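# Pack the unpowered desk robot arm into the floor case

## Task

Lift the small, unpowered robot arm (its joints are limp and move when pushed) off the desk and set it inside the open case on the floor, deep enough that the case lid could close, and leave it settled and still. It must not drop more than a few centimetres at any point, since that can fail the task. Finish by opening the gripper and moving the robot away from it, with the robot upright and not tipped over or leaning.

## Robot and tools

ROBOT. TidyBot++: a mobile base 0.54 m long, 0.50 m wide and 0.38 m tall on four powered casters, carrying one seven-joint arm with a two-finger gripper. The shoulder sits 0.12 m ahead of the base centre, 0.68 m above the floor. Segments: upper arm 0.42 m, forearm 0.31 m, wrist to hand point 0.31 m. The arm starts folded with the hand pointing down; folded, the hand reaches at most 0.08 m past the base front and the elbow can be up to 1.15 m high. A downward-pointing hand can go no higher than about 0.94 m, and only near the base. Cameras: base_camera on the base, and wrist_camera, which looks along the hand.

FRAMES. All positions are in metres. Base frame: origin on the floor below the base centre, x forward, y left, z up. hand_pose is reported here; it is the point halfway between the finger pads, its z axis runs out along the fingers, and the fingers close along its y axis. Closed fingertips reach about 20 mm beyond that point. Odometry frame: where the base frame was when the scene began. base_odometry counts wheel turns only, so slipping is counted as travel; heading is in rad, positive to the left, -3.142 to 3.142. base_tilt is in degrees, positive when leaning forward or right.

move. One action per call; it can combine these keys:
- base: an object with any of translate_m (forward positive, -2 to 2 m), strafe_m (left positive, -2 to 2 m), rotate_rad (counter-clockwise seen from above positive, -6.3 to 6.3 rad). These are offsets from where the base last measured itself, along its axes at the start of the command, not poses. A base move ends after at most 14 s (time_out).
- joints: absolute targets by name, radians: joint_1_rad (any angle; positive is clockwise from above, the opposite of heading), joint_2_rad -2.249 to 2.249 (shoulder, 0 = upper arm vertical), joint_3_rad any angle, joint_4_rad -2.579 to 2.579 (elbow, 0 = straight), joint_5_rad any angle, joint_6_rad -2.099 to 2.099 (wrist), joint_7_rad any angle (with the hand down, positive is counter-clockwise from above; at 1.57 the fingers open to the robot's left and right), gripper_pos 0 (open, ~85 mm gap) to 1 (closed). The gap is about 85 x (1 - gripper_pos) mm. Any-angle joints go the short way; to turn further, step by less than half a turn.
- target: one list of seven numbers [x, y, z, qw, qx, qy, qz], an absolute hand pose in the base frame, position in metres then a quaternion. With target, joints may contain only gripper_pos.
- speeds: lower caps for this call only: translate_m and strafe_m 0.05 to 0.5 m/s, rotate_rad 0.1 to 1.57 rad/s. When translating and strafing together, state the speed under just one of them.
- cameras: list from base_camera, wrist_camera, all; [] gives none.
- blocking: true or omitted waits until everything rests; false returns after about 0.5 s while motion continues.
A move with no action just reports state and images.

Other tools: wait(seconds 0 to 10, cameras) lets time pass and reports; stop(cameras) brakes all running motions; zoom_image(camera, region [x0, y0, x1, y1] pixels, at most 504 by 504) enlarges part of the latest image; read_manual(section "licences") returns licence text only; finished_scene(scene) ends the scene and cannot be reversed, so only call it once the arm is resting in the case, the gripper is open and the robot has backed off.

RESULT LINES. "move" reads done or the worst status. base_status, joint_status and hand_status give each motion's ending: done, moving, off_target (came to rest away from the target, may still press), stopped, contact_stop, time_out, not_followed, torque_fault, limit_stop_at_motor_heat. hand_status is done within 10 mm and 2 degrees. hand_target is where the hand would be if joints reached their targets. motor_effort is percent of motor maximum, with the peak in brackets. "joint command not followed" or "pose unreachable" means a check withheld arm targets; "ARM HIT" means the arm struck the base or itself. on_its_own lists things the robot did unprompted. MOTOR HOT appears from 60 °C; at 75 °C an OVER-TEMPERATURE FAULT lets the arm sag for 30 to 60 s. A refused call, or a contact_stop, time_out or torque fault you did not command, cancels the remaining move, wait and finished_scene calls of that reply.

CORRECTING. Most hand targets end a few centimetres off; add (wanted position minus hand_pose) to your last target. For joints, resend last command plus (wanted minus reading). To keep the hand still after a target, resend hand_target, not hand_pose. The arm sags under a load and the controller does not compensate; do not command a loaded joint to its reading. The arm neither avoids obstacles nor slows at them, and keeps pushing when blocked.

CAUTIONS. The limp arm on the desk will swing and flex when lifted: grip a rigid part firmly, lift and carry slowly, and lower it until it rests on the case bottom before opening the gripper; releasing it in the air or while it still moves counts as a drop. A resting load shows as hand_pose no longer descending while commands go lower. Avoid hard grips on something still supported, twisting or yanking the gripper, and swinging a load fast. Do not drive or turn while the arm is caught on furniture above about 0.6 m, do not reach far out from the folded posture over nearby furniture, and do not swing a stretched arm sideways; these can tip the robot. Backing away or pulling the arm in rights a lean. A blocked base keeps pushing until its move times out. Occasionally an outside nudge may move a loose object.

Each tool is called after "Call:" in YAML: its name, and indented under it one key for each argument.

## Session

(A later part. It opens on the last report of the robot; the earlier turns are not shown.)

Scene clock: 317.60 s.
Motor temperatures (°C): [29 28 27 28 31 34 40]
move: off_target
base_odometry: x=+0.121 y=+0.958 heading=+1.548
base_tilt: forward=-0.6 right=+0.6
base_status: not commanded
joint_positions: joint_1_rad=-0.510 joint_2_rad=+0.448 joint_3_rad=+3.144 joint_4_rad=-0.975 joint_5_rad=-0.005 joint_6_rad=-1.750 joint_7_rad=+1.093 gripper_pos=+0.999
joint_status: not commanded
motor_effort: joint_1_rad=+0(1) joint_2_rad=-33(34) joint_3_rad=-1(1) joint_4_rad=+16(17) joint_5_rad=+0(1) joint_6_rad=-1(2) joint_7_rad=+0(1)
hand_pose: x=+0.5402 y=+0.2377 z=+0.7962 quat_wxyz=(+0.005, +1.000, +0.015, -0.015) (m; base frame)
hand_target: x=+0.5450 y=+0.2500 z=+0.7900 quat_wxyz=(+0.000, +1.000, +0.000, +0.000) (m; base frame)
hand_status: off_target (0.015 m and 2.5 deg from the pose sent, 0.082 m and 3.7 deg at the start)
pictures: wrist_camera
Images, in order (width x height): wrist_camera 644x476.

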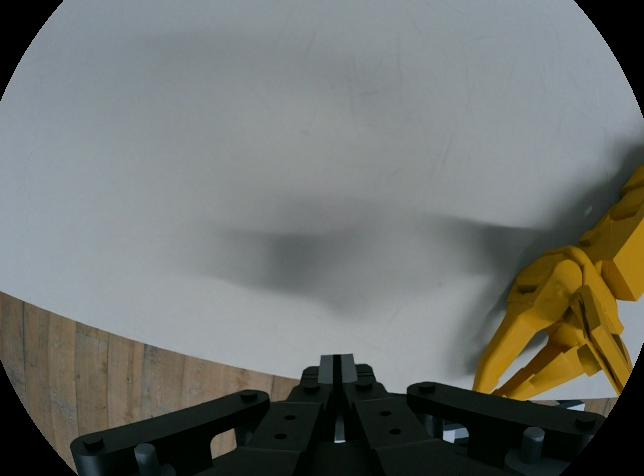

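Call:
move:
  target: [0.575, 0.20, 0.735, 0, 1, 0, 0]
  cameras: ["wrist_camera"]

Call:
move:
  target: [0.57, 0.12, 0.735, 0, 1, 0, 0]
  cameras: ["wrist_camera"]

Call:
move:
  target: [0.565, 0.08, 0.735, 0, 1, 0, 0]
  cameras: ["wrist_camera"]

Scene clock: 326.13 s.
Motor temperatures (°C): [29 28 27 28 31 34 40]
move: off_target
base_odometry: x=+0.121 y=+0.958 heading=+1.548
base_tilt: forward=-0.6 right=+0.6
base_status: not commanded
joint_positions: joint_1_rad=-0.422 joint_2_rad=+0.444 joint_3_rad=+3.144 joint_4_rad=-1.141 joint_5_rad=-0.005 joint_6_rad=-1.580 joint_7_rad=+1.108 gripper_pos=+0.999
joint_status: not commanded
motor_effort: joint_1_rad=+0(2) joint_2_rad=-33(35) joint_3_rad=-1(2) joint_4_rad=+16(17) joint_5_rad=+0(1) joint_6_rad=-1(2) joint_7_rad=+0(1)
hand_pose: x=+0.5632 y=+0.2019 z=+0.7459 quat_wxyz=(+0.003, +1.000, -0.021, -0.012) (m; base frame)
hand_target: x=+0.5750 y=+0.2000 z=+0.7350 quat_wxyz=(+0.000, +1.000, +0.000, +0.000) (m; base frame)
hand_status: off_target (0.016 m and 2.8 deg from the pose sent, 0.080 m and 2.5 deg at the start)
pictures: wrist_camera
Images, in order (width x height): wrist_camera 644x476.

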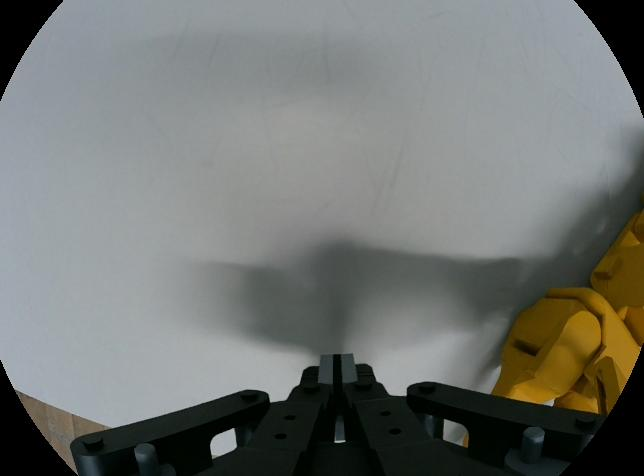

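Scene clock: 327.20 s.
Motor temperatures (°C): [29 28 27 28 31 34 40]
move: off_target
base_odometry: x=+0.121 y=+0.958 heading=+1.548
base_tilt: forward=-0.6 right=+0.6
base_status: not commanded
joint_positions: joint_1_rad=-0.264 joint_2_rad=+0.373 joint_3_rad=+3.141 joint_4_rad=-1.264 joint_5_rad=-0.005 joint_6_rad=-1.536 joint_7_rad=+1.248 gripper_pos=+0.999
joint_status: not commanded
motor_effort: joint_1_rad=+0(4) joint_2_rad=-31(34) joint_3_rad=-1(2) joint_4_rad=+16(17) joint_5_rad=+0(1) joint_6_rad=-1(2) joint_7_rad=+0(1)
hand_pose: x=+0.5596 y=+0.1224 z=+0.7419 quat_wxyz=(+0.002, +0.999, -0.029, -0.016) (m; base frame)
hand_target: x=+0.5700 y=+0.1200 z=+0.7350 quat_wxyz=(+0.000, +1.000, +0.000, +0.000) (m; base frame)
hand_status: off_target (0.013 m and 3.8 deg from the pose sent, 0.083 m and 2.8 deg at the start)
pictures: wrist_camera
Images, in order (width x height): wrist_camera 644x476.

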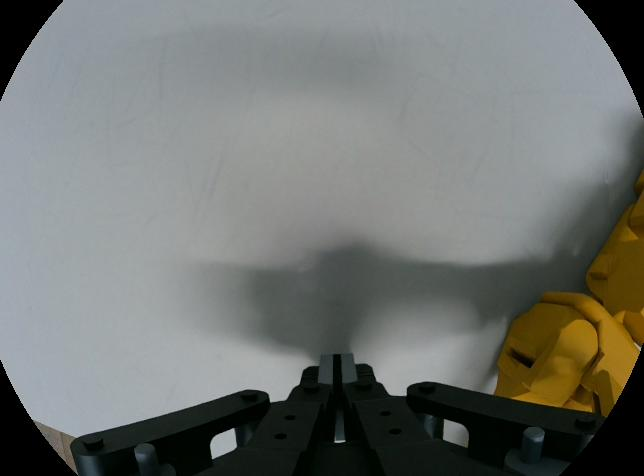

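Scene clock: 328.07 s.
Motor temperatures (°C): [29 28 27 28 31 34 40]
move: off_target
base_odometry: x=+0.121 y=+0.958 heading=+1.548
base_tilt: forward=-0.6 right=+0.6
base_status: not commanded
joint_positions: joint_1_rad=-0.190 joint_2_rad=+0.342 joint_3_rad=+3.141 joint_4_rad=-1.314 joint_5_rad=-0.005 joint_6_rad=-1.518 joint_7_rad=+1.335 gripper_pos=+0.999
joint_status: not commanded
motor_effort: joint_1_rad=+1(3) joint_2_rad=-29(31) joint_3_rad=-1(2) joint_4_rad=+16(17) joint_5_rad=+0(1) joint_6_rad=-1(2) joint_7_rad=+0(1)
hand_pose: x=+0.5545 y=+0.0869 z=+0.7401 quat_wxyz=(+0.001, +1.000, -0.023, -0.017) (m; base frame)
hand_target: x=+0.5650 y=+0.0800 z=+0.7350 quat_wxyz=(+0.000, +1.000, +0.000, +0.000) (m; base frame)
hand_status: off_target (0.014 m and 3.3 deg from the pose sent, 0.043 m and 3.8 deg at the start)
pictures: wrist_camera
Images, in order (width x height): wrist_camera 644x476.

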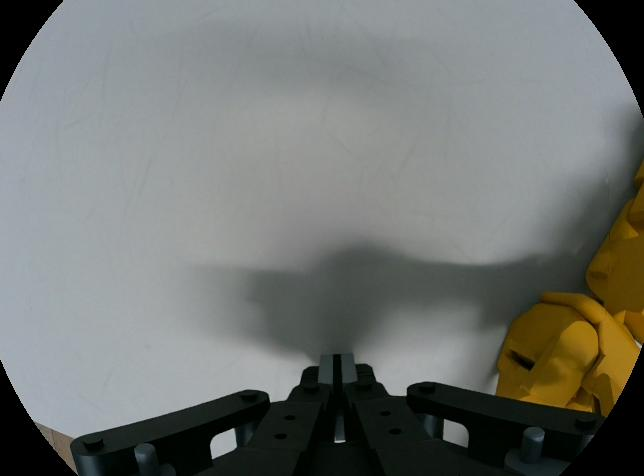

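Call:
move:
  target: [0.55, 0.12, 0.80, 0, 1, 0, 0]
  cameras: []

Call:
move:
  target: [0.50, -0.04, 0.89, 0, 1, 0, 0]
  cameras: ["wrist_camera"]

Scene clock: 334.53 s.
Motor temperatures (°C): [29 28 27 28 31 34 40]
move: off_target
base_odometry: x=+0.121 y=+0.958 heading=+1.548
base_tilt: forward=-0.6 right=+0.6
base_status: not commanded
joint_positions: joint_1_rad=-0.229 joint_2_rad=+0.319 joint_3_rad=+3.140 joint_4_rad=-1.159 joint_5_rad=-0.005 joint_6_rad=-1.620 joint_7_rad=+1.335 gripper_pos=+0.999
joint_status: not commanded
motor_effort: joint_1_rad=+1(2) joint_2_rad=-29(32) joint_3_rad=-1(2) joint_4_rad=+16(18) joint_5_rad=-1(1) joint_6_rad=-1(1) joint_7_rad=+1(1)
hand_pose: x=+0.5646 y=+0.1078 z=+0.7994 quat_wxyz=(-0.008, +1.000, -0.002, +0.020) (m; base frame)
hand_target: x=+0.5500 y=+0.1200 z=+0.7999 quat_wxyz=(+0.000, +1.000, +0.000, +0.000) (m; base frame)
hand_status: off_target (0.019 m and 2.5 deg from the pose sent, 0.069 m and 3.3 deg at the start)
pictures: none
No camera images: "cameras" was empty.

Scene clock: 336.23 s.
Motor temperatures (°C): [29 28 27 28 31 34 40]
move: off_target
base_odometry: x=+0.121 y=+0.958 heading=+1.548
base_tilt: forward=-0.6 right=+0.6
base_status: not commanded
joint_positions: joint_1_rad=+0.041 joint_2_rad=+0.202 joint_3_rad=+3.185 joint_4_rad=-1.026 joint_5_rad=-0.005 joint_6_rad=-1.871 joint_7_rad=+1.633 gripper_pos=+0.999
joint_status: not commanded
motor_effort: joint_1_rad=+0(2) joint_2_rad=-24(30) joint_3_rad=-1(2) joint_4_rad=+16(17) joint_5_rad=+0(1) joint_6_rad=-1(1) joint_7_rad=+0(1)
hand_pose: x=+0.5123 y=-0.0282 z=+0.8885 quat_wxyz=(+0.003, +1.000, -0.010, +0.021) (m; base frame)
hand_target: x=+0.5000 y=-0.0400 z=+0.8900 quat_wxyz=(+0.000, +1.000, +0.000, +0.000) (m; base frame)
hand_status: off_target (0.017 m and 2.7 deg from the pose sent, 0.185 m and 2.5 deg at the start)
pictures: wrist_camera
Images, in order (width x height): wrist_camera 644x476.

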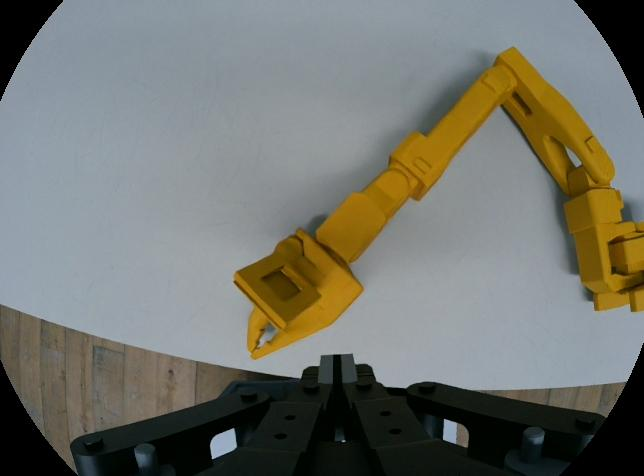

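Call:
move:
  base: {"strafe_m": -0.15}
  joints: {"gripper_pos":0}
  target: [0.60, -0.07, 0.86, 0, 0.948, 0.319, 0]
  cameras: ["wrist_camera"]

Scene clock: 384.30 s.
Motor temperatures (°C): [29 28 27 28 31 34 40]
move: off_target
base_odometry: x=+0.271 y=+0.955 heading=+1.548
base_tilt: forward=-0.5 right=+0.6
base_status: done
joint_positions: joint_1_rad=+0.152 joint_2_rad=+0.465 joint_3_rad=+3.125 joint_4_rad=-0.730 joint_5_rad=-0.005 joint_6_rad=-1.899 joint_7_rad=+2.294 gripper_pos=+0.000
joint_status: all done
motor_effort: joint_1_rad=+1(3) joint_2_rad=-33(36) joint_3_rad=-1(2) joint_4_rad=+16(16) joint_5_rad=-1(1) joint_6_rad=-1(1) joint_7_rad=+0(1)
hand_pose: x=+0.6102 y=-0.0662 z=+0.8622 quat_wxyz=(+0.004, +0.957, +0.289, +0.024) (m; base frame)
hand_target: x=+0.6000 y=-0.0700 z=+0.8600 quat_wxyz=(+0.000, +0.948, +0.319, +0.000) (m; base frame)
hand_status: off_target (0.011 m and 4.5 deg from the pose sent, 0.101 m and 38.4 deg at the start)
pictures: wrist_camera
Images, in order (width x height): wrist_camera 644x476.

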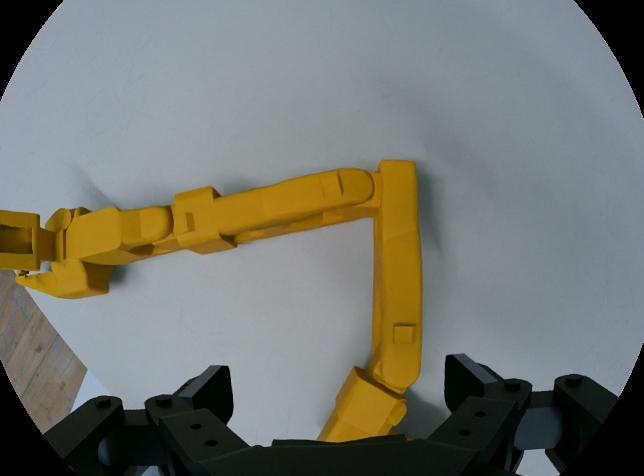

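Call:
move:
  target: [0.616, -0.117, 0.80, 0, 0.948, 0.319, 0]
  cameras: ["wrist_camera"]

Scene clock: 393.80 s.
Motor temperatures (°C): [29 28 27 28 31 34 40]
move: off_target
base_odometry: x=+0.271 y=+0.955 heading=+1.548
base_tilt: forward=-0.6 right=+0.6
base_status: not commanded
joint_positions: joint_1_rad=+0.237 joint_2_rad=+0.481 joint_3_rad=+3.119 joint_4_rad=-0.858 joint_5_rad=-0.005 joint_6_rad=-1.811 joint_7_rad=+2.378 gripper_pos=+0.000
joint_status: not commanded
motor_effort: joint_1_rad=+0(2) joint_2_rad=-34(36) joint_3_rad=-1(2) joint_4_rad=+16(17) joint_5_rad=-1(1) joint_6_rad=-1(1) joint_7_rad=+0(0)
hand_pose: x=+0.6056 y=-0.1056 z=+0.8160 quat_wxyz=(-0.009, +0.956, +0.292, +0.000) (m; base frame)
hand_target: x=+0.6160 y=-0.1170 z=+0.8000 quat_wxyz=(+0.000, +0.948, +0.319, +0.000) (m; base frame)
hand_status: off_target (0.022 m and 3.4 deg from the pose sent, 0.080 m and 4.5 deg at the start)
pictures: wrist_camera
Images, in order (width x height): wrist_camera 644x476.

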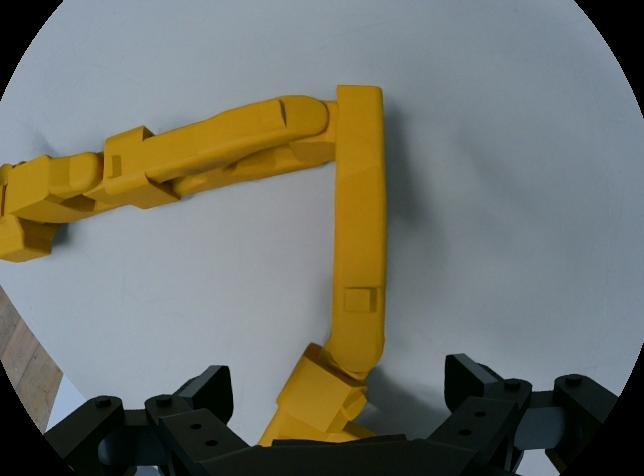

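Call:
move:
  target: [0.636, -0.127, 0.755, 0, 0.948, 0.319, 0]
  cameras: ["wrist_camera"]

Scene clock: 402.77 s.
Motor temperatures (°C): [29 28 27 28 31 34 40]
move: off_target
base_odometry: x=+0.271 y=+0.955 heading=+1.548
base_tilt: forward=-0.6 right=+0.6
base_status: not commanded
joint_positions: joint_1_rad=+0.244 joint_2_rad=+0.531 joint_3_rad=+3.114 joint_4_rad=-0.924 joint_5_rad=-0.005 joint_6_rad=-1.700 joint_7_rad=+2.386 gripper_pos=+0.000
joint_status: not commanded
motor_effort: joint_1_rad=+0(1) joint_2_rad=-36(38) joint_3_rad=-1(2) joint_4_rad=+16(17) joint_5_rad=-1(1) joint_6_rad=-1(2) joint_7_rad=+0(1)
hand_pose: x=+0.6278 y=-0.1119 z=+0.7701 quat_wxyz=(-0.012, +0.956, +0.294, -0.001) (m; base frame)
hand_target: x=+0.6360 y=-0.1270 z=+0.7550 quat_wxyz=(+0.000, +0.948, +0.319, +0.000) (m; base frame)
hand_status: off_target (0.023 m and 3.3 deg from the pose sent, 0.071 m and 3.4 deg at the start)
pictures: wrist_camera
Images, in order (width x height): wrist_camera 644x476.

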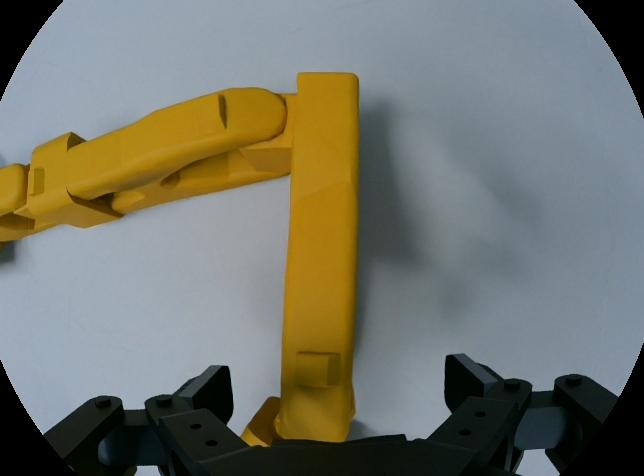

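Call:
move:
  target: [0.630, -0.119, 0.727, 0, 0.948, 0.319, 0]
  cameras: ["wrist_camera"]

Scene clock: 408.50 s.
Motor temperatures (°C): [29 28 27 28 31 34 40]
move: off_target
base_odometry: x=+0.271 y=+0.955 heading=+1.548
base_tilt: forward=-0.6 right=+0.6
base_status: not commanded
joint_positions: joint_1_rad=+0.244 joint_2_rad=+0.517 joint_3_rad=+3.111 joint_4_rad=-1.049 joint_5_rad=-0.005 joint_6_rad=-1.597 joint_7_rad=+2.386 gripper_pos=+0.000
joint_status: not commanded
motor_effort: joint_1_rad=+0(1) joint_2_rad=-35(37) joint_3_rad=-1(2) joint_4_rad=+16(17) joint_5_rad=-1(1) joint_6_rad=-1(2) joint_7_rad=+0(1)
hand_pose: x=+0.6228 y=-0.1091 z=+0.7381 quat_wxyz=(-0.014, +0.956, +0.294, -0.004) (m; base frame)
hand_target: x=+0.6300 y=-0.1190 z=+0.7270 quat_wxyz=(+0.000, +0.948, +0.319, +0.000) (m; base frame)
hand_status: off_target (0.017 m and 3.4 deg from the pose sent, 0.044 m and 3.3 deg at the start)
pictures: wrist_camera
Images, in order (width x height): wrist_camera 644x476.

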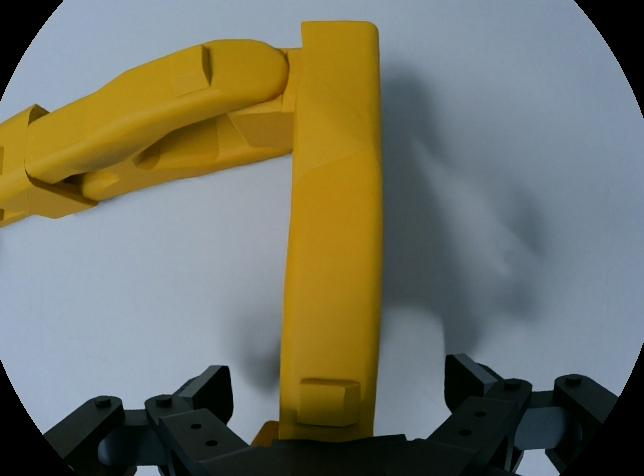

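Call:
move:
  joints: {"gripper_pos":0.85}
  cameras: ["wrist_camera"]

Scene clock: 427.90 s.
Motor temperatures (°C): [29 28 27 28 31 34 40]
move: off_target
base_odometry: x=+0.271 y=+0.955 heading=+1.548
base_tilt: forward=-0.6 right=+0.6
base_status: not commanded
joint_positions: joint_1_rad=+0.244 joint_2_rad=+0.505 joint_3_rad=+3.107 joint_4_rad=-1.049 joint_5_rad=-0.002 joint_6_rad=-1.585 joint_7_rad=+2.388 gripper_pos=+0.738
joint_status: gripper_pos off_target (ended at +0.738, target +0.850)
motor_effort: joint_1_rad=+0(3) joint_2_rad=-33(36) joint_3_rad=-2(2) joint_4_rad=+15(17) joint_5_rad=-2(2) joint_6_rad=-2(4) joint_7_rad=+0(3)
hand_pose: x=+0.6256 y=-0.1088 z=+0.7442 quat_wxyz=(-0.008, +0.955, +0.297, +0.006) (m; base frame)
hand_target: x=+0.6300 y=-0.1190 z=+0.7270 quat_wxyz=(+0.000, +0.948, +0.319, +0.000) (m; base frame)
hand_status: not commanded
pictures: wrist_camera
Images, in order (width x height): wrist_camera 644x476.

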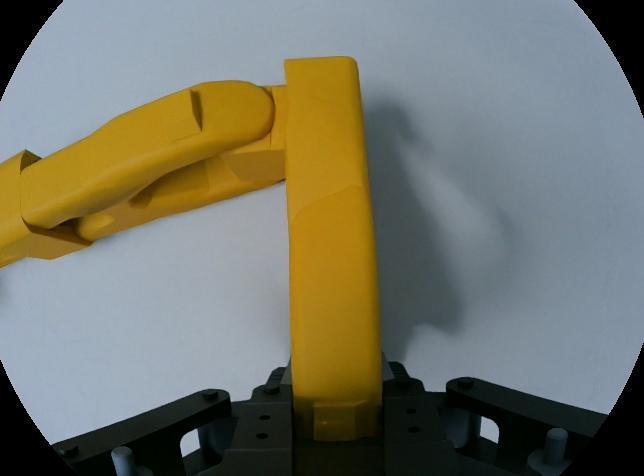

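Call:
move:
  joints: {"gripper_pos":1}
  cameras: []

Call:
move:
  target: [0.625, -0.115, 0.78, 0, 0.948, 0.319, 0]
  cameras: ["wrist_camera"]

Call:
move:
  target: [0.58, -0.115, 0.87, 0, 0.948, 0.319, 0]
  cameras: ["wrist_camera"]

Scene clock: 435.63 s.
Motor temperatures (°C): [29 28 27 28 31 34 40]
move: off_target
base_odometry: x=+0.271 y=+0.955 heading=+1.548
base_tilt: forward=-0.6 right=+0.6
base_status: not commanded
joint_positions: joint_1_rad=+0.244 joint_2_rad=+0.505 joint_3_rad=+3.107 joint_4_rad=-1.049 joint_5_rad=-0.002 joint_6_rad=-1.585 joint_7_rad=+2.388 gripper_pos=+0.738
joint_status: gripper_pos off_target (ended at +0.738, target +1.000)
motor_effort: joint_1_rad=+0(1) joint_2_rad=-33(34) joint_3_rad=-2(2) joint_4_rad=+15(15) joint_5_rad=-2(2) joint_6_rad=-2(3) joint_7_rad=+0(1)
hand_pose: x=+0.6256 y=-0.1088 z=+0.7442 quat_wxyz=(-0.008, +0.955, +0.297, +0.006) (m; base frame)
hand_target: x=+0.6300 y=-0.1190 z=+0.7270 quat_wxyz=(+0.000, +0.948, +0.319, +0.000) (m; base frame)
hand_status: not commanded
pictures: none
No camera images: "cameras" was empty.

Scene clock: 436.70 s.
Motor temperatures (°C): [29 28 27 28 31 34 40]
move: off_target
base_odometry: x=+0.271 y=+0.955 heading=+1.548
base_tilt: forward=-0.6 right=+0.6
base_status: not commanded
joint_positions: joint_1_rad=+0.244 joint_2_rad=+0.526 joint_3_rad=+3.107 joint_4_rad=-0.945 joint_5_rad=-0.002 joint_6_rad=-1.656 joint_7_rad=+2.388 gripper_pos=+0.739
joint_status: not commanded
motor_effort: joint_1_rad=+1(1) joint_2_rad=-41(43) joint_3_rad=-2(2) joint_4_rad=+19(20) joint_5_rad=-2(2) joint_6_rad=-2(2) joint_7_rad=+0(0)
hand_pose: x=+0.6354 y=-0.1116 z=+0.7663 quat_wxyz=(-0.005, +0.955, +0.297, +0.011) (m; base frame)
hand_target: x=+0.6250 y=-0.1150 z=+0.7800 quat_wxyz=(+0.000, +0.948, +0.319, +0.000) (m; base frame)
hand_status: off_target (0.018 m and 3.0 deg from the pose sent, 0.036 m and 2.9 deg at the start)
pictures: wrist_camera
Images, in order (width x height): wrist_camera 644x476.

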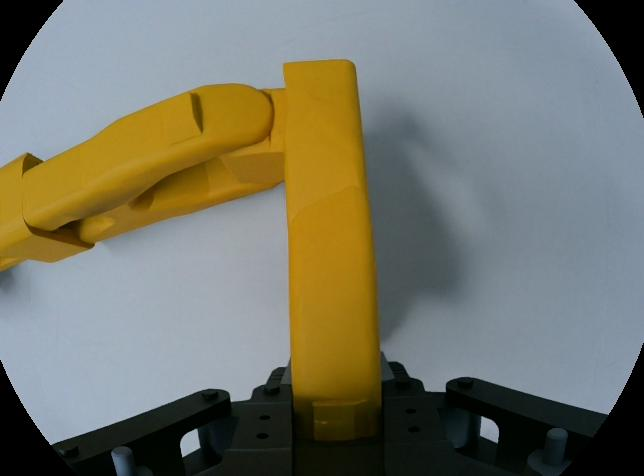

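Scene clock: 437.90 s.
Motor temperatures (°C): [29 28 27 28 31 34 40]
move: off_target
base_odometry: x=+0.271 y=+0.955 heading=+1.548
base_tilt: forward=-0.6 right=+0.7
base_status: not commanded
joint_positions: joint_1_rad=+0.244 joint_2_rad=+0.464 joint_3_rad=+3.107 joint_4_rad=-0.742 joint_5_rad=-0.002 joint_6_rad=-1.910 joint_7_rad=+2.399 gripper_pos=+0.739
joint_status: not commanded
motor_effort: joint_1_rad=+0(1) joint_2_rad=-38(44) joint_3_rad=-2(2) joint_4_rad=+18(20) joint_5_rad=-2(2) joint_6_rad=-2(3) joint_7_rad=+0(0)
hand_pose: x=+0.5974 y=-0.1041 z=+0.8593 quat_wxyz=(-0.001, +0.953, +0.303, +0.016) (m; base frame)
hand_target: x=+0.5800 y=-0.1150 z=+0.8700 quat_wxyz=(+0.000, +0.948, +0.319, +0.000) (m; base frame)
hand_status: off_target (0.023 m and 2.6 deg from the pose sent, 0.118 m and 3.0 deg at the start)
pictures: wrist_camera
Images, in order (width x height): wrist_camera 644x476.

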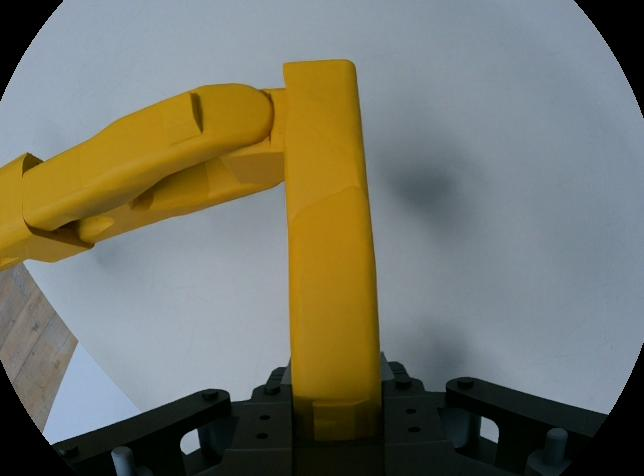

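Call:
move:
  base: {"translate_m": -0.85}
  cameras: []

Call:
move:
  base: {"rotate_rad": -2.528}
  target: [0.50, 0.0, 0.80, 0, 1, 0, 0]
  speeds: {"rotate_rad": 1.0}
  cameras: ["wrist_camera"]

Scene clock: 472.17 s.
Motor temperatures (°C): [29 29 27 28 31 34 40]
move: done
base_odometry: x=+0.252 y=+0.105 heading=+1.547
base_tilt: forward=-0.6 right=+0.6
base_status: done
joint_positions: joint_1_rad=+0.244 joint_2_rad=+0.464 joint_3_rad=+3.107 joint_4_rad=-0.742 joint_5_rad=-0.002 joint_6_rad=-1.921 joint_7_rad=+2.399 gripper_pos=+0.739
joint_status: not commanded
motor_effort: joint_1_rad=+0(2) joint_2_rad=-37(42) joint_3_rad=-2(2) joint_4_rad=+18(19) joint_5_rad=-2(2) joint_6_rad=-2(3) joint_7_rad=+0(0)
hand_pose: x=+0.5940 y=-0.1035 z=+0.8593 quat_wxyz=(-0.004, +0.953, +0.303, +0.011) (m; base frame)
hand_target: x=+0.5800 y=-0.1150 z=+0.8700 quat_wxyz=(+0.000, +0.948, +0.319, +0.000) (m; base frame)
hand_status: not commanded
pictures: none
No camera images: "cameras" was empty.

Scene clock: 475.83 s.
Motor temperatures (°C): [29 29 27 28 31 34 40]
move: off_target
base_odometry: x=+0.252 y=+0.105 heading=-0.980
base_tilt: forward=-0.5 right=+0.6
base_status: done
joint_positions: joint_1_rad=+0.002 joint_2_rad=+0.185 joint_3_rad=+3.154 joint_4_rad=-1.364 joint_5_rad=-0.002 joint_6_rad=-1.659 joint_7_rad=+1.636 gripper_pos=+0.739
joint_status: not commanded
motor_effort: joint_1_rad=+0(6) joint_2_rad=-28(38) joint_3_rad=-1(3) joint_4_rad=+20(20) joint_5_rad=-2(3) joint_6_rad=-2(3) joint_7_rad=+1(1)
hand_pose: x=+0.4904 y=-0.0032 z=+0.7916 quat_wxyz=(-0.001, +0.999, +0.025, -0.033) (m; base frame)
hand_target: x=+0.5000 y=+0.0000 z=+0.8000 quat_wxyz=(+0.000, +1.000, +0.000, +0.000) (m; base frame)
hand_status: off_target (0.013 m and 4.8 deg from the pose sent, 0.152 m and 35.3 deg at the start)
pictures: wrist_camera
Images, in order (width x height): wrist_camera 644x476.

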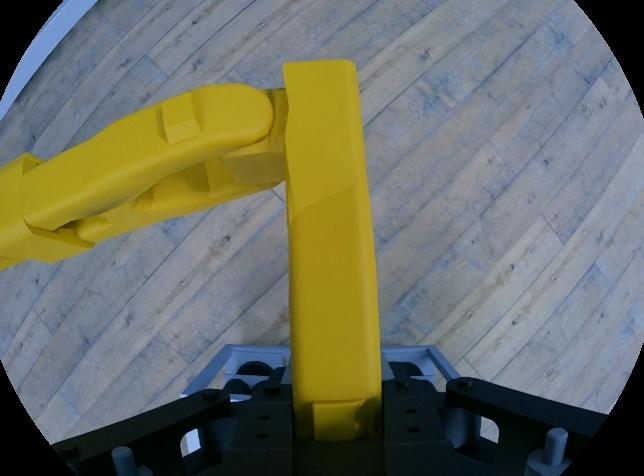

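Call:
move:
  base: {"translate_m": -0.409, "strafe_m": -1.188}
  cameras: ["base_camera"]

Call:
move:
  base: {"translate_m": -0.3, "strafe_m": -0.9}

Scene clock: 485.30 s.
Motor temperatures (°C): [29 29 27 28 31 34 40]
move: done
base_odometry: x=-0.963 y=-0.217 heading=-0.981
base_tilt: forward=-0.6 right=+0.6
base_status: done
joint_positions: joint_1_rad=-0.003 joint_2_rad=+0.181 joint_3_rad=+3.155 joint_4_rad=-1.365 joint_5_rad=-0.002 joint_6_rad=-1.658 joint_7_rad=+1.636 gripper_pos=+0.739
joint_status: not commanded
motor_effort: joint_1_rad=+0(3) joint_2_rad=-28(29) joint_3_rad=-1(3) joint_4_rad=+19(20) joint_5_rad=-2(3) joint_6_rad=-2(2) joint_7_rad=+0(1)
hand_pose: x=+0.4897 y=-0.0012 z=+0.7926 quat_wxyz=(-0.001, +0.999, +0.028, -0.031) (m; base frame)
hand_target: x=+0.5000 y=+0.0000 z=+0.8000 quat_wxyz=(+0.000, +1.000, +0.000, +0.000) (m; base frame)
hand_status: not commanded
pictures: base_camera
Images, in order (width x height): base_camera 644x364.

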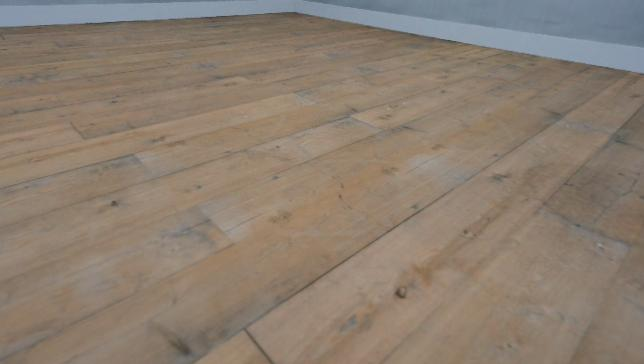

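Scene clock: 491.13 s.
Motor temperatures (°C): [29 29 27 28 31 34 40]
move: time_out
base_odometry: x=-1.810 y=-0.450 heading=-0.965
base_tilt: forward=-0.6 right=+0.6
base_status: translate_m time_out (by the wheels' count: -0.278 of -0.300); strafe_m time_out (by the wheels' count: -0.833 of -0.900)
joint_positions: joint_1_rad=-0.012 joint_2_rad=+0.170 joint_3_rad=+3.168 joint_4_rad=-1.372 joint_5_rad=+0.002 joint_6_rad=-1.651 joint_7_rad=+1.633 gripper_pos=+0.743
joint_status: not commanded
motor_effort: joint_1_rad=+0(12) joint_2_rad=-28(34) joint_3_rad=-1(9) joint_4_rad=+19(26) joint_5_rad=-2(6) joint_6_rad=-2(7) joint_7_rad=+0(2)
hand_pose: x=+0.4889 y=-0.0040 z=+0.7945 quat_wxyz=(+0.002, +0.999, +0.024, -0.026) (m; base frame)
hand_target: x=+0.5000 y=+0.0000 z=+0.8000 quat_wxyz=(+0.000, +1.000, +0.000, +0.000) (m; base frame)
hand_status: not commanded
pictures: base_camera, wrist_camera
Images, in order (width x height): base_camera 644x364, wrist_camera 644x476.

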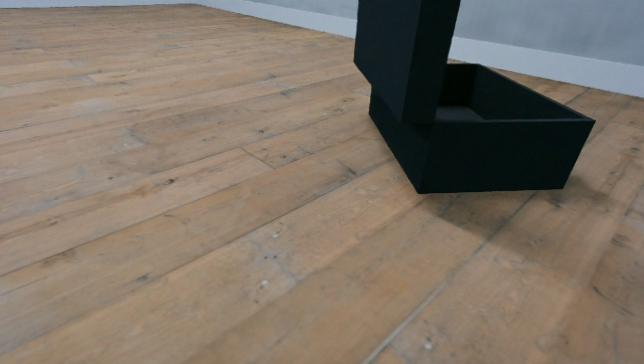

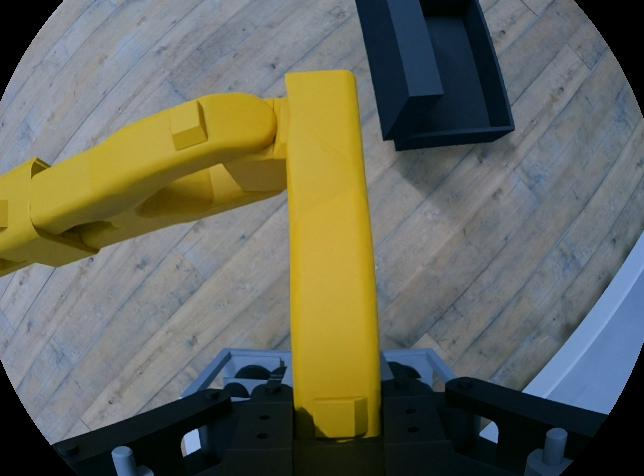

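Call:
move:
  base: {"strafe_m": 0.4}
  joints: {"joint_7_rad": 3.2}
  cameras: []

Call:
move:
  joints: {"joint_7_rad": 4.25}

Scene clock: 534.00 s.
Motor temperatures (°C): [29 29 27 28 31 34 40]
move: done
base_odometry: x=-1.481 y=-0.222 heading=-0.964
base_tilt: forward=-0.6 right=+0.6
base_status: done
joint_positions: joint_1_rad=-0.018 joint_2_rad=+0.170 joint_3_rad=+3.168 joint_4_rad=-1.372 joint_5_rad=+0.002 joint_6_rad=-1.650 joint_7_rad=+3.144 gripper_pos=+0.743
joint_status: all done
motor_effort: joint_1_rad=+0(4) joint_2_rad=-26(29) joint_3_rad=-1(3) joint_4_rad=+19(20) joint_5_rad=+0(3) joint_6_rad=-3(4) joint_7_rad=+0(1)
hand_pose: x=+0.4889 y=-0.0017 z=+0.7945 quat_wxyz=(-0.016, +0.709, +0.705, -0.020) (m; base frame)
hand_target: x=+0.5000 y=+0.0000 z=+0.8000 quat_wxyz=(+0.000, +0.689, +0.725, +0.000) (m; base frame)
hand_status: not commanded
pictures: none
No camera images: "cameras" was empty.

Scene clock: 535.63 s.
Motor temperatures (°C): [29 29 27 28 31 34 40]
move: done
base_odometry: x=-1.481 y=-0.222 heading=-0.964
base_tilt: forward=-0.6 right=+0.6
base_status: not commanded
joint_positions: joint_1_rad=-0.018 joint_2_rad=+0.170 joint_3_rad=+3.168 joint_4_rad=-1.372 joint_5_rad=+0.000 joint_6_rad=-1.623 joint_7_rad=+4.185 gripper_pos=+0.747
joint_status: all done
motor_effort: joint_1_rad=+0(1) joint_2_rad=-26(27) joint_3_rad=-1(1) joint_4_rad=+18(19) joint_5_rad=+0(4) joint_6_rad=-4(10) joint_7_rad=+1(8)
hand_pose: x=+0.4975 y=-0.0010 z=+0.7942 quat_wxyz=(-0.011, +0.264, +0.964, -0.005) (m; base frame)
hand_target: x=+0.5000 y=+0.0000 z=+0.8000 quat_wxyz=(+0.000, +0.233, +0.972, +0.000) (m; base frame)
hand_status: not commanded
pictures: base_camera, wrist_camera
Images, in order (width x height): base_camera 644x364, wrist_camera 644x476.

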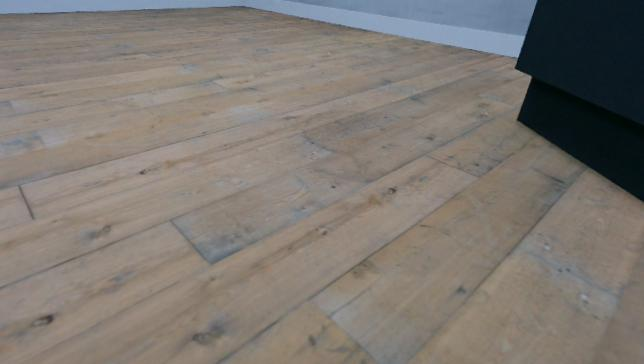

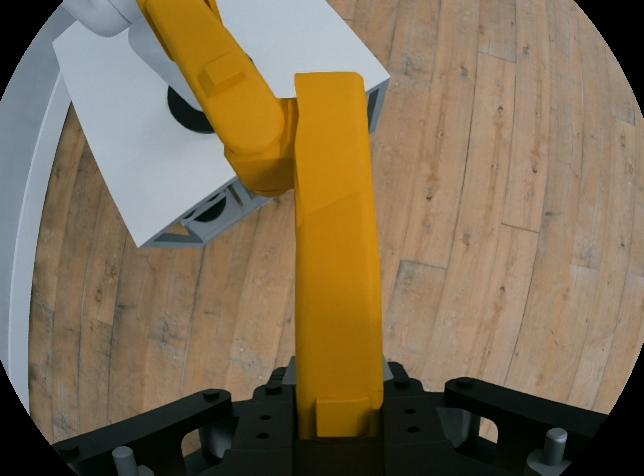

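Call:
move:
  target: [0.66, 0.08, 0.78, 0, 0.233, 0.972, 0]
  cameras: []

Call:
move:
  target: [0.68, 0.08, 0.6, 0, 0.03, 1, 0]
  cameras: ["wrist_camera"]

Scene clock: 573.40 s.
Motor temperatures (°C): [29 29 26 28 31 34 40]
move: off_target
base_odometry: x=-1.481 y=-0.222 heading=-0.964
base_tilt: forward=-0.5 right=+0.6
base_status: not commanded
joint_positions: joint_1_rad=-0.018 joint_2_rad=+0.630 joint_3_rad=+2.784 joint_4_rad=-0.786 joint_5_rad=+0.185 joint_6_rad=-1.725 joint_7_rad=+4.036 gripper_pos=+0.747
joint_status: not commanded
motor_effort: joint_1_rad=+0(2) joint_2_rad=-43(44) joint_3_rad=-4(5) joint_4_rad=+18(19) joint_5_rad=-1(1) joint_6_rad=-3(4) joint_7_rad=+0(2)
hand_pose: x=+0.6671 y=+0.0979 z=+0.7700 quat_wxyz=(+0.006, +0.199, +0.980, +0.018) (m; base frame)
hand_target: x=+0.6600 y=+0.0800 z=+0.7800 quat_wxyz=(+0.000, +0.233, +0.972, +0.000) (m; base frame)
hand_status: off_target (0.022 m and 4.6 deg from the pose sent, 0.182 m and 3.9 deg at the start)
pictures: none
No camera images: "cameras" was empty.

Scene clock: 575.00 s.
Motor temperatures (°C): [29 29 26 28 31 34 40]
move: off_target
base_odometry: x=-1.481 y=-0.222 heading=-0.964
base_tilt: forward=-0.6 right=+0.6
base_status: not commanded
joint_positions: joint_1_rad=+0.107 joint_2_rad=+0.762 joint_3_rad=+2.616 joint_4_rad=-1.170 joint_5_rad=+0.338 joint_6_rad=-1.350 joint_7_rad=+4.192 gripper_pos=+0.747
joint_status: not commanded
motor_effort: joint_1_rad=+0(1) joint_2_rad=-45(48) joint_3_rad=-8(8) joint_4_rad=+16(18) joint_5_rad=-1(2) joint_6_rad=-4(4) joint_7_rad=+0(1)
hand_pose: x=+0.6650 y=+0.0876 z=+0.5956 quat_wxyz=(-0.029, +0.067, +0.997, +0.002) (m; base frame)
hand_target: x=+0.6800 y=+0.0800 z=+0.6000 quat_wxyz=(+0.000, +0.030, +1.000, +0.000) (m; base frame)
hand_status: off_target (0.017 m and 5.4 deg from the pose sent, 0.171 m and 19.6 deg at the start)
pictures: wrist_camera
Images, in order (width x height): wrist_camera 644x476.

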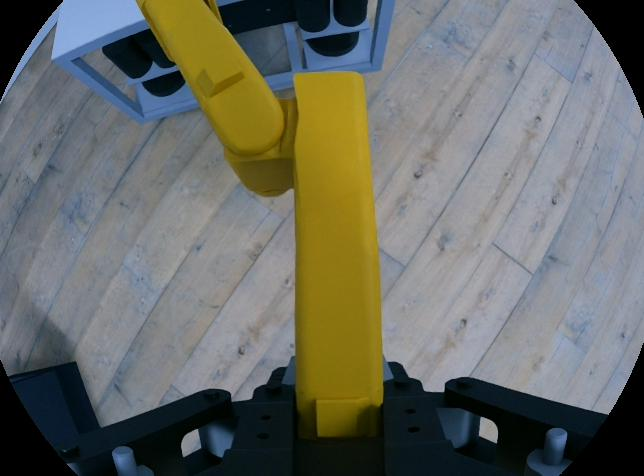

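Call:
move:
  target: [0.68, 0.08, 0.45, 0, -0.10, 0.995, 0]
  cameras: []

Call:
move:
  target: [0.68, 0.08, 0.355, 0, -0.10, 0.995, 0]
  cameras: ["wrist_camera", "base_camera"]

Scene clock: 584.30 s.
Motor temperatures (°C): [29 29 27 28 31 34 40]
move: off_target
base_odometry: x=-1.481 y=-0.222 heading=-0.964
base_tilt: forward=-0.6 right=+0.6
base_status: not commanded
joint_positions: joint_1_rad=+0.148 joint_2_rad=+0.968 joint_3_rad=+2.562 joint_4_rad=-1.357 joint_5_rad=+0.540 joint_6_rad=-1.044 joint_7_rad=+4.299 gripper_pos=+0.747
joint_status: not commanded
motor_effort: joint_1_rad=+0(2) joint_2_rad=-47(52) joint_3_rad=-10(11) joint_4_rad=+12(16) joint_5_rad=-1(1) joint_6_rad=-4(4) joint_7_rad=+0(1)
hand_pose: x=+0.6609 y=+0.0832 z=+0.4417 quat_wxyz=(-0.032, -0.060, +0.998, -0.002) (m; base frame)
hand_target: x=+0.6800 y=+0.0800 z=+0.4500 quat_wxyz=(+0.000, -0.100, +0.995, +0.000) (m; base frame)
hand_status: off_target (0.021 m and 5.9 deg from the pose sent, 0.147 m and 19.4 deg at the start)
pictures: none
No camera images: "cameras" was empty.

Scene clock: 585.70 s.
Motor temperatures (°C): [29 29 27 28 31 34 40]
move: off_target
base_odometry: x=-1.481 y=-0.222 heading=-0.964
base_tilt: forward=-0.5 right=+0.6
base_status: not commanded
joint_positions: joint_1_rad=+0.148 joint_2_rad=+1.122 joint_3_rad=+2.562 joint_4_rad=-1.376 joint_5_rad=+0.651 joint_6_rad=-0.886 joint_7_rad=+4.299 gripper_pos=+0.747
joint_status: not commanded
motor_effort: joint_1_rad=+1(1) joint_2_rad=-48(52) joint_3_rad=-11(12) joint_4_rad=+10(13) joint_5_rad=-1(1) joint_6_rad=-4(4) joint_7_rad=+0(1)
hand_pose: x=+0.6644 y=+0.0925 z=+0.3536 quat_wxyz=(-0.025, -0.095, +0.995, +0.012) (m; base frame)
hand_target: x=+0.6800 y=+0.0800 z=+0.3550 quat_wxyz=(+0.000, -0.100, +0.995, +0.000) (m; base frame)
hand_status: off_target (0.020 m and 3.2 deg from the pose sent, 0.089 m and 5.9 deg at the start)
pictures: base_camera, wrist_camera
Images, in order (width x height): base_camera 644x364, wrist_camera 644x476.

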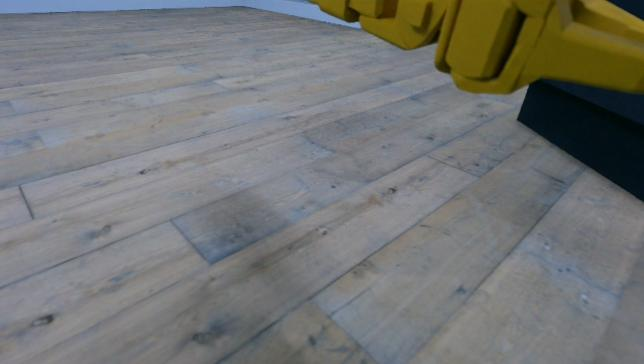

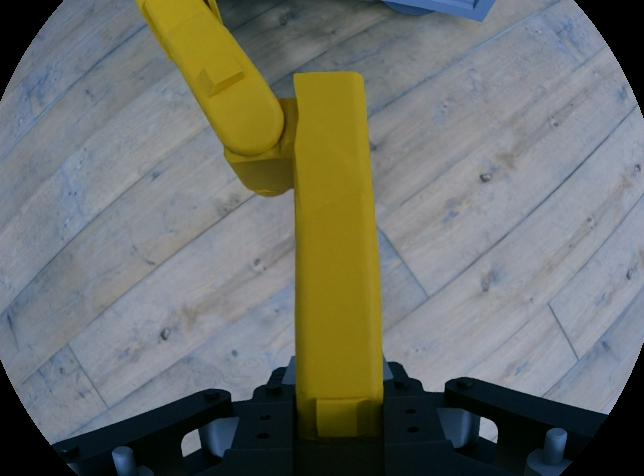

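Call:
move:
  target: [0.61, 0.10, 0.355, 0, -0.10, 0.995, 0]
  cameras: ["base_camera"]

Call:
move:
  target: [0.55, 0.11, 0.355, 0, -0.10, 0.995, 0]
  cameras: ["wrist_camera", "base_camera"]

Scene clock: 591.67 s.
Motor temperatures (°C): [29 29 27 28 31 34 40]
move: off_target
base_odometry: x=-1.481 y=-0.222 heading=-0.964
base_tilt: forward=-0.6 right=+0.6
base_status: not commanded
joint_positions: joint_1_rad=+0.148 joint_2_rad=+1.057 joint_3_rad=+2.562 joint_4_rad=-1.634 joint_5_rad=+0.769 joint_6_rad=-0.760 joint_7_rad=+4.121 gripper_pos=+0.747
joint_status: not commanded
motor_effort: joint_1_rad=+0(1) joint_2_rad=-43(48) joint_3_rad=-10(11) joint_4_rad=+8(10) joint_5_rad=-1(1) joint_6_rad=-4(4) joint_7_rad=+0(0)
hand_pose: x=+0.5954 y=+0.0948 z=+0.3458 quat_wxyz=(-0.030, -0.108, +0.994, -0.004) (m; base frame)
hand_target: x=+0.6100 y=+0.1000 z=+0.3550 quat_wxyz=(+0.000, -0.100, +0.995, +0.000) (m; base frame)
hand_status: off_target (0.018 m and 3.6 deg from the pose sent, 0.055 m and 3.2 deg at the start)
pictures: base_camera
Images, in order (width x height): base_camera 644x364.

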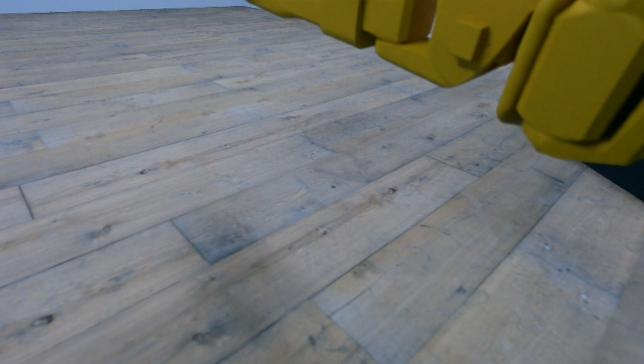

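Scene clock: 592.87 s.
Motor temperatures (°C): [29 29 27 28 31 34 40]
move: off_target
base_odometry: x=-1.481 y=-0.222 heading=-0.964
base_tilt: forward=-0.5 right=+0.6
base_status: not commanded
joint_positions: joint_1_rad=+0.144 joint_2_rad=+0.977 joint_3_rad=+2.562 joint_4_rad=-1.823 joint_5_rad=+0.884 joint_6_rad=-0.651 joint_7_rad=+3.935 gripper_pos=+0.748
joint_status: not commanded
motor_effort: joint_1_rad=+1(2) joint_2_rad=-37(43) joint_3_rad=-9(11) joint_4_rad=+5(8) joint_5_rad=-2(3) joint_6_rad=-3(4) joint_7_rad=-1(2)
hand_pose: x=+0.5550 y=+0.0967 z=+0.3567 quat_wxyz=(-0.010, -0.105, +0.994, -0.010) (m; base frame)
hand_target: x=+0.5500 y=+0.1100 z=+0.3550 quat_wxyz=(+0.000, -0.100, +0.995, +0.000) (m; base frame)
hand_status: off_target (0.014 m and 1.7 deg from the pose sent, 0.049 m and 3.6 deg at the start)
pictures: base_camera, wrist_camera
Images, in order (width x height): base_camera 644x364, wrist_camera 644x476.

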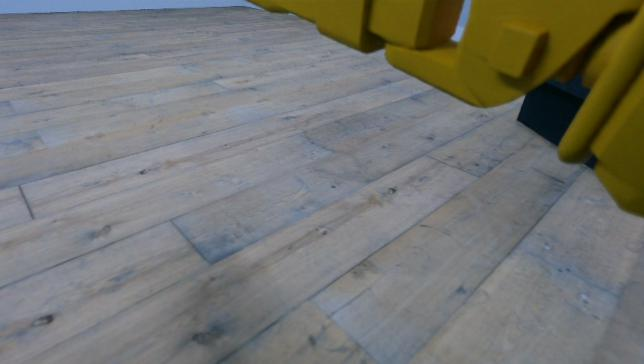

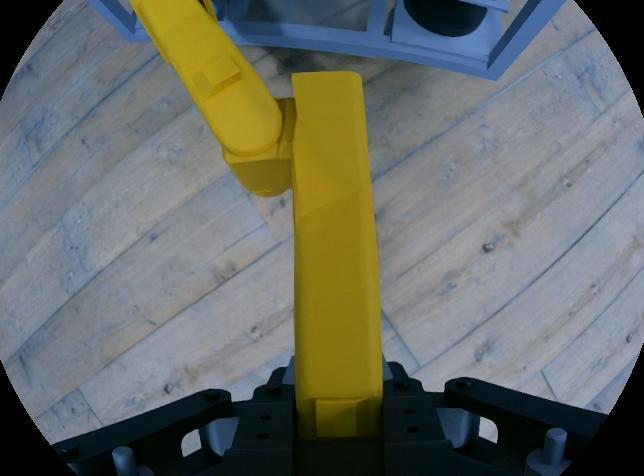

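Call:
move:
  target: [0.51, 0.12, 0.355, 0, -0.07, 0.997, 0]
  cameras: ["wrist_camera"]

Call:
move:
  target: [0.48, 0.13, 0.355, 0, -0.0, 1, 0]
  cameras: ["wrist_camera","base_camera"]

Scene clock: 599.87 s.
Motor temperatures (°C): [29 29 27 28 31 34 40]
move: done
base_odometry: x=-1.481 y=-0.222 heading=-0.964
base_tilt: forward=-0.6 right=+0.6
base_status: not commanded
joint_positions: joint_1_rad=+0.088 joint_2_rad=+0.932 joint_3_rad=+2.573 joint_4_rad=-1.955 joint_5_rad=+0.944 joint_6_rad=-0.558 joint_7_rad=+3.734 gripper_pos=+0.748
joint_status: not commanded
motor_effort: joint_1_rad=+2(3) joint_2_rad=-35(37) joint_3_rad=-8(9) joint_4_rad=+4(5) joint_5_rad=-2(3) joint_6_rad=-3(4) joint_7_rad=-1(2)
hand_pose: x=+0.5124 y=+0.1216 z=+0.3595 quat_wxyz=(-0.006, -0.083, +0.997, +0.001) (m; base frame)
hand_target: x=+0.5100 y=+0.1200 z=+0.3550 quat_wxyz=(+0.000, -0.070, +0.998, +0.000) (m; base frame)
hand_status: done (0.005 m and 1.7 deg from the pose sent, 0.051 m and 4.3 deg at the start)
pictures: wrist_camera
Images, in order (width x height): wrist_camera 644x476.

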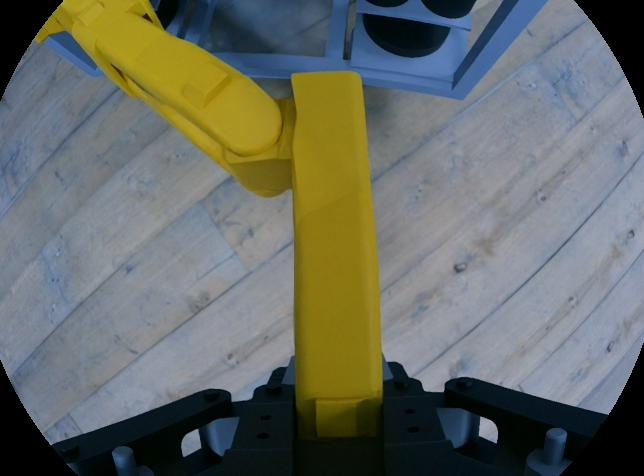

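Scene clock: 601.03 s.
Motor temperatures (°C): [29 29 27 28 31 34 40]
move: done
base_odometry: x=-1.481 y=-0.222 heading=-0.964
base_tilt: forward=-0.6 right=+0.6
base_status: not commanded
joint_positions: joint_1_rad=+0.023 joint_2_rad=+0.905 joint_3_rad=+2.622 joint_4_rad=-2.044 joint_5_rad=+0.993 joint_6_rad=-0.487 joint_7_rad=+3.479 gripper_pos=+0.748
joint_status: not commanded
motor_effort: joint_1_rad=+0(2) joint_2_rad=-34(35) joint_3_rad=-8(9) joint_4_rad=+3(4) joint_5_rad=-2(4) joint_6_rad=-3(4) joint_7_rad=-1(2)
hand_pose: x=+0.4808 y=+0.1278 z=+0.3558 quat_wxyz=(-0.008, -0.013, +1.000, -0.003) (m; base frame)
hand_target: x=+0.4800 y=+0.1300 z=+0.3550 quat_wxyz=(+0.000, +0.000, +1.000, +0.000) (m; base frame)
hand_status: done (0.002 m and 1.8 deg from the pose sent, 0.034 m and 9.6 deg at the start)
pictures: base_camera, wrist_camera
Images, in order (width x height): base_camera 644x364, wrist_camera 644x476.

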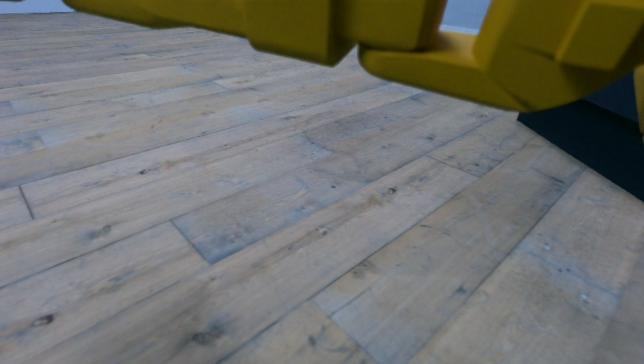

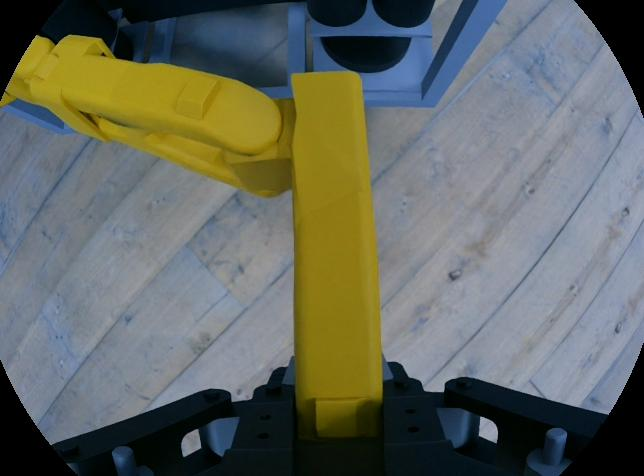

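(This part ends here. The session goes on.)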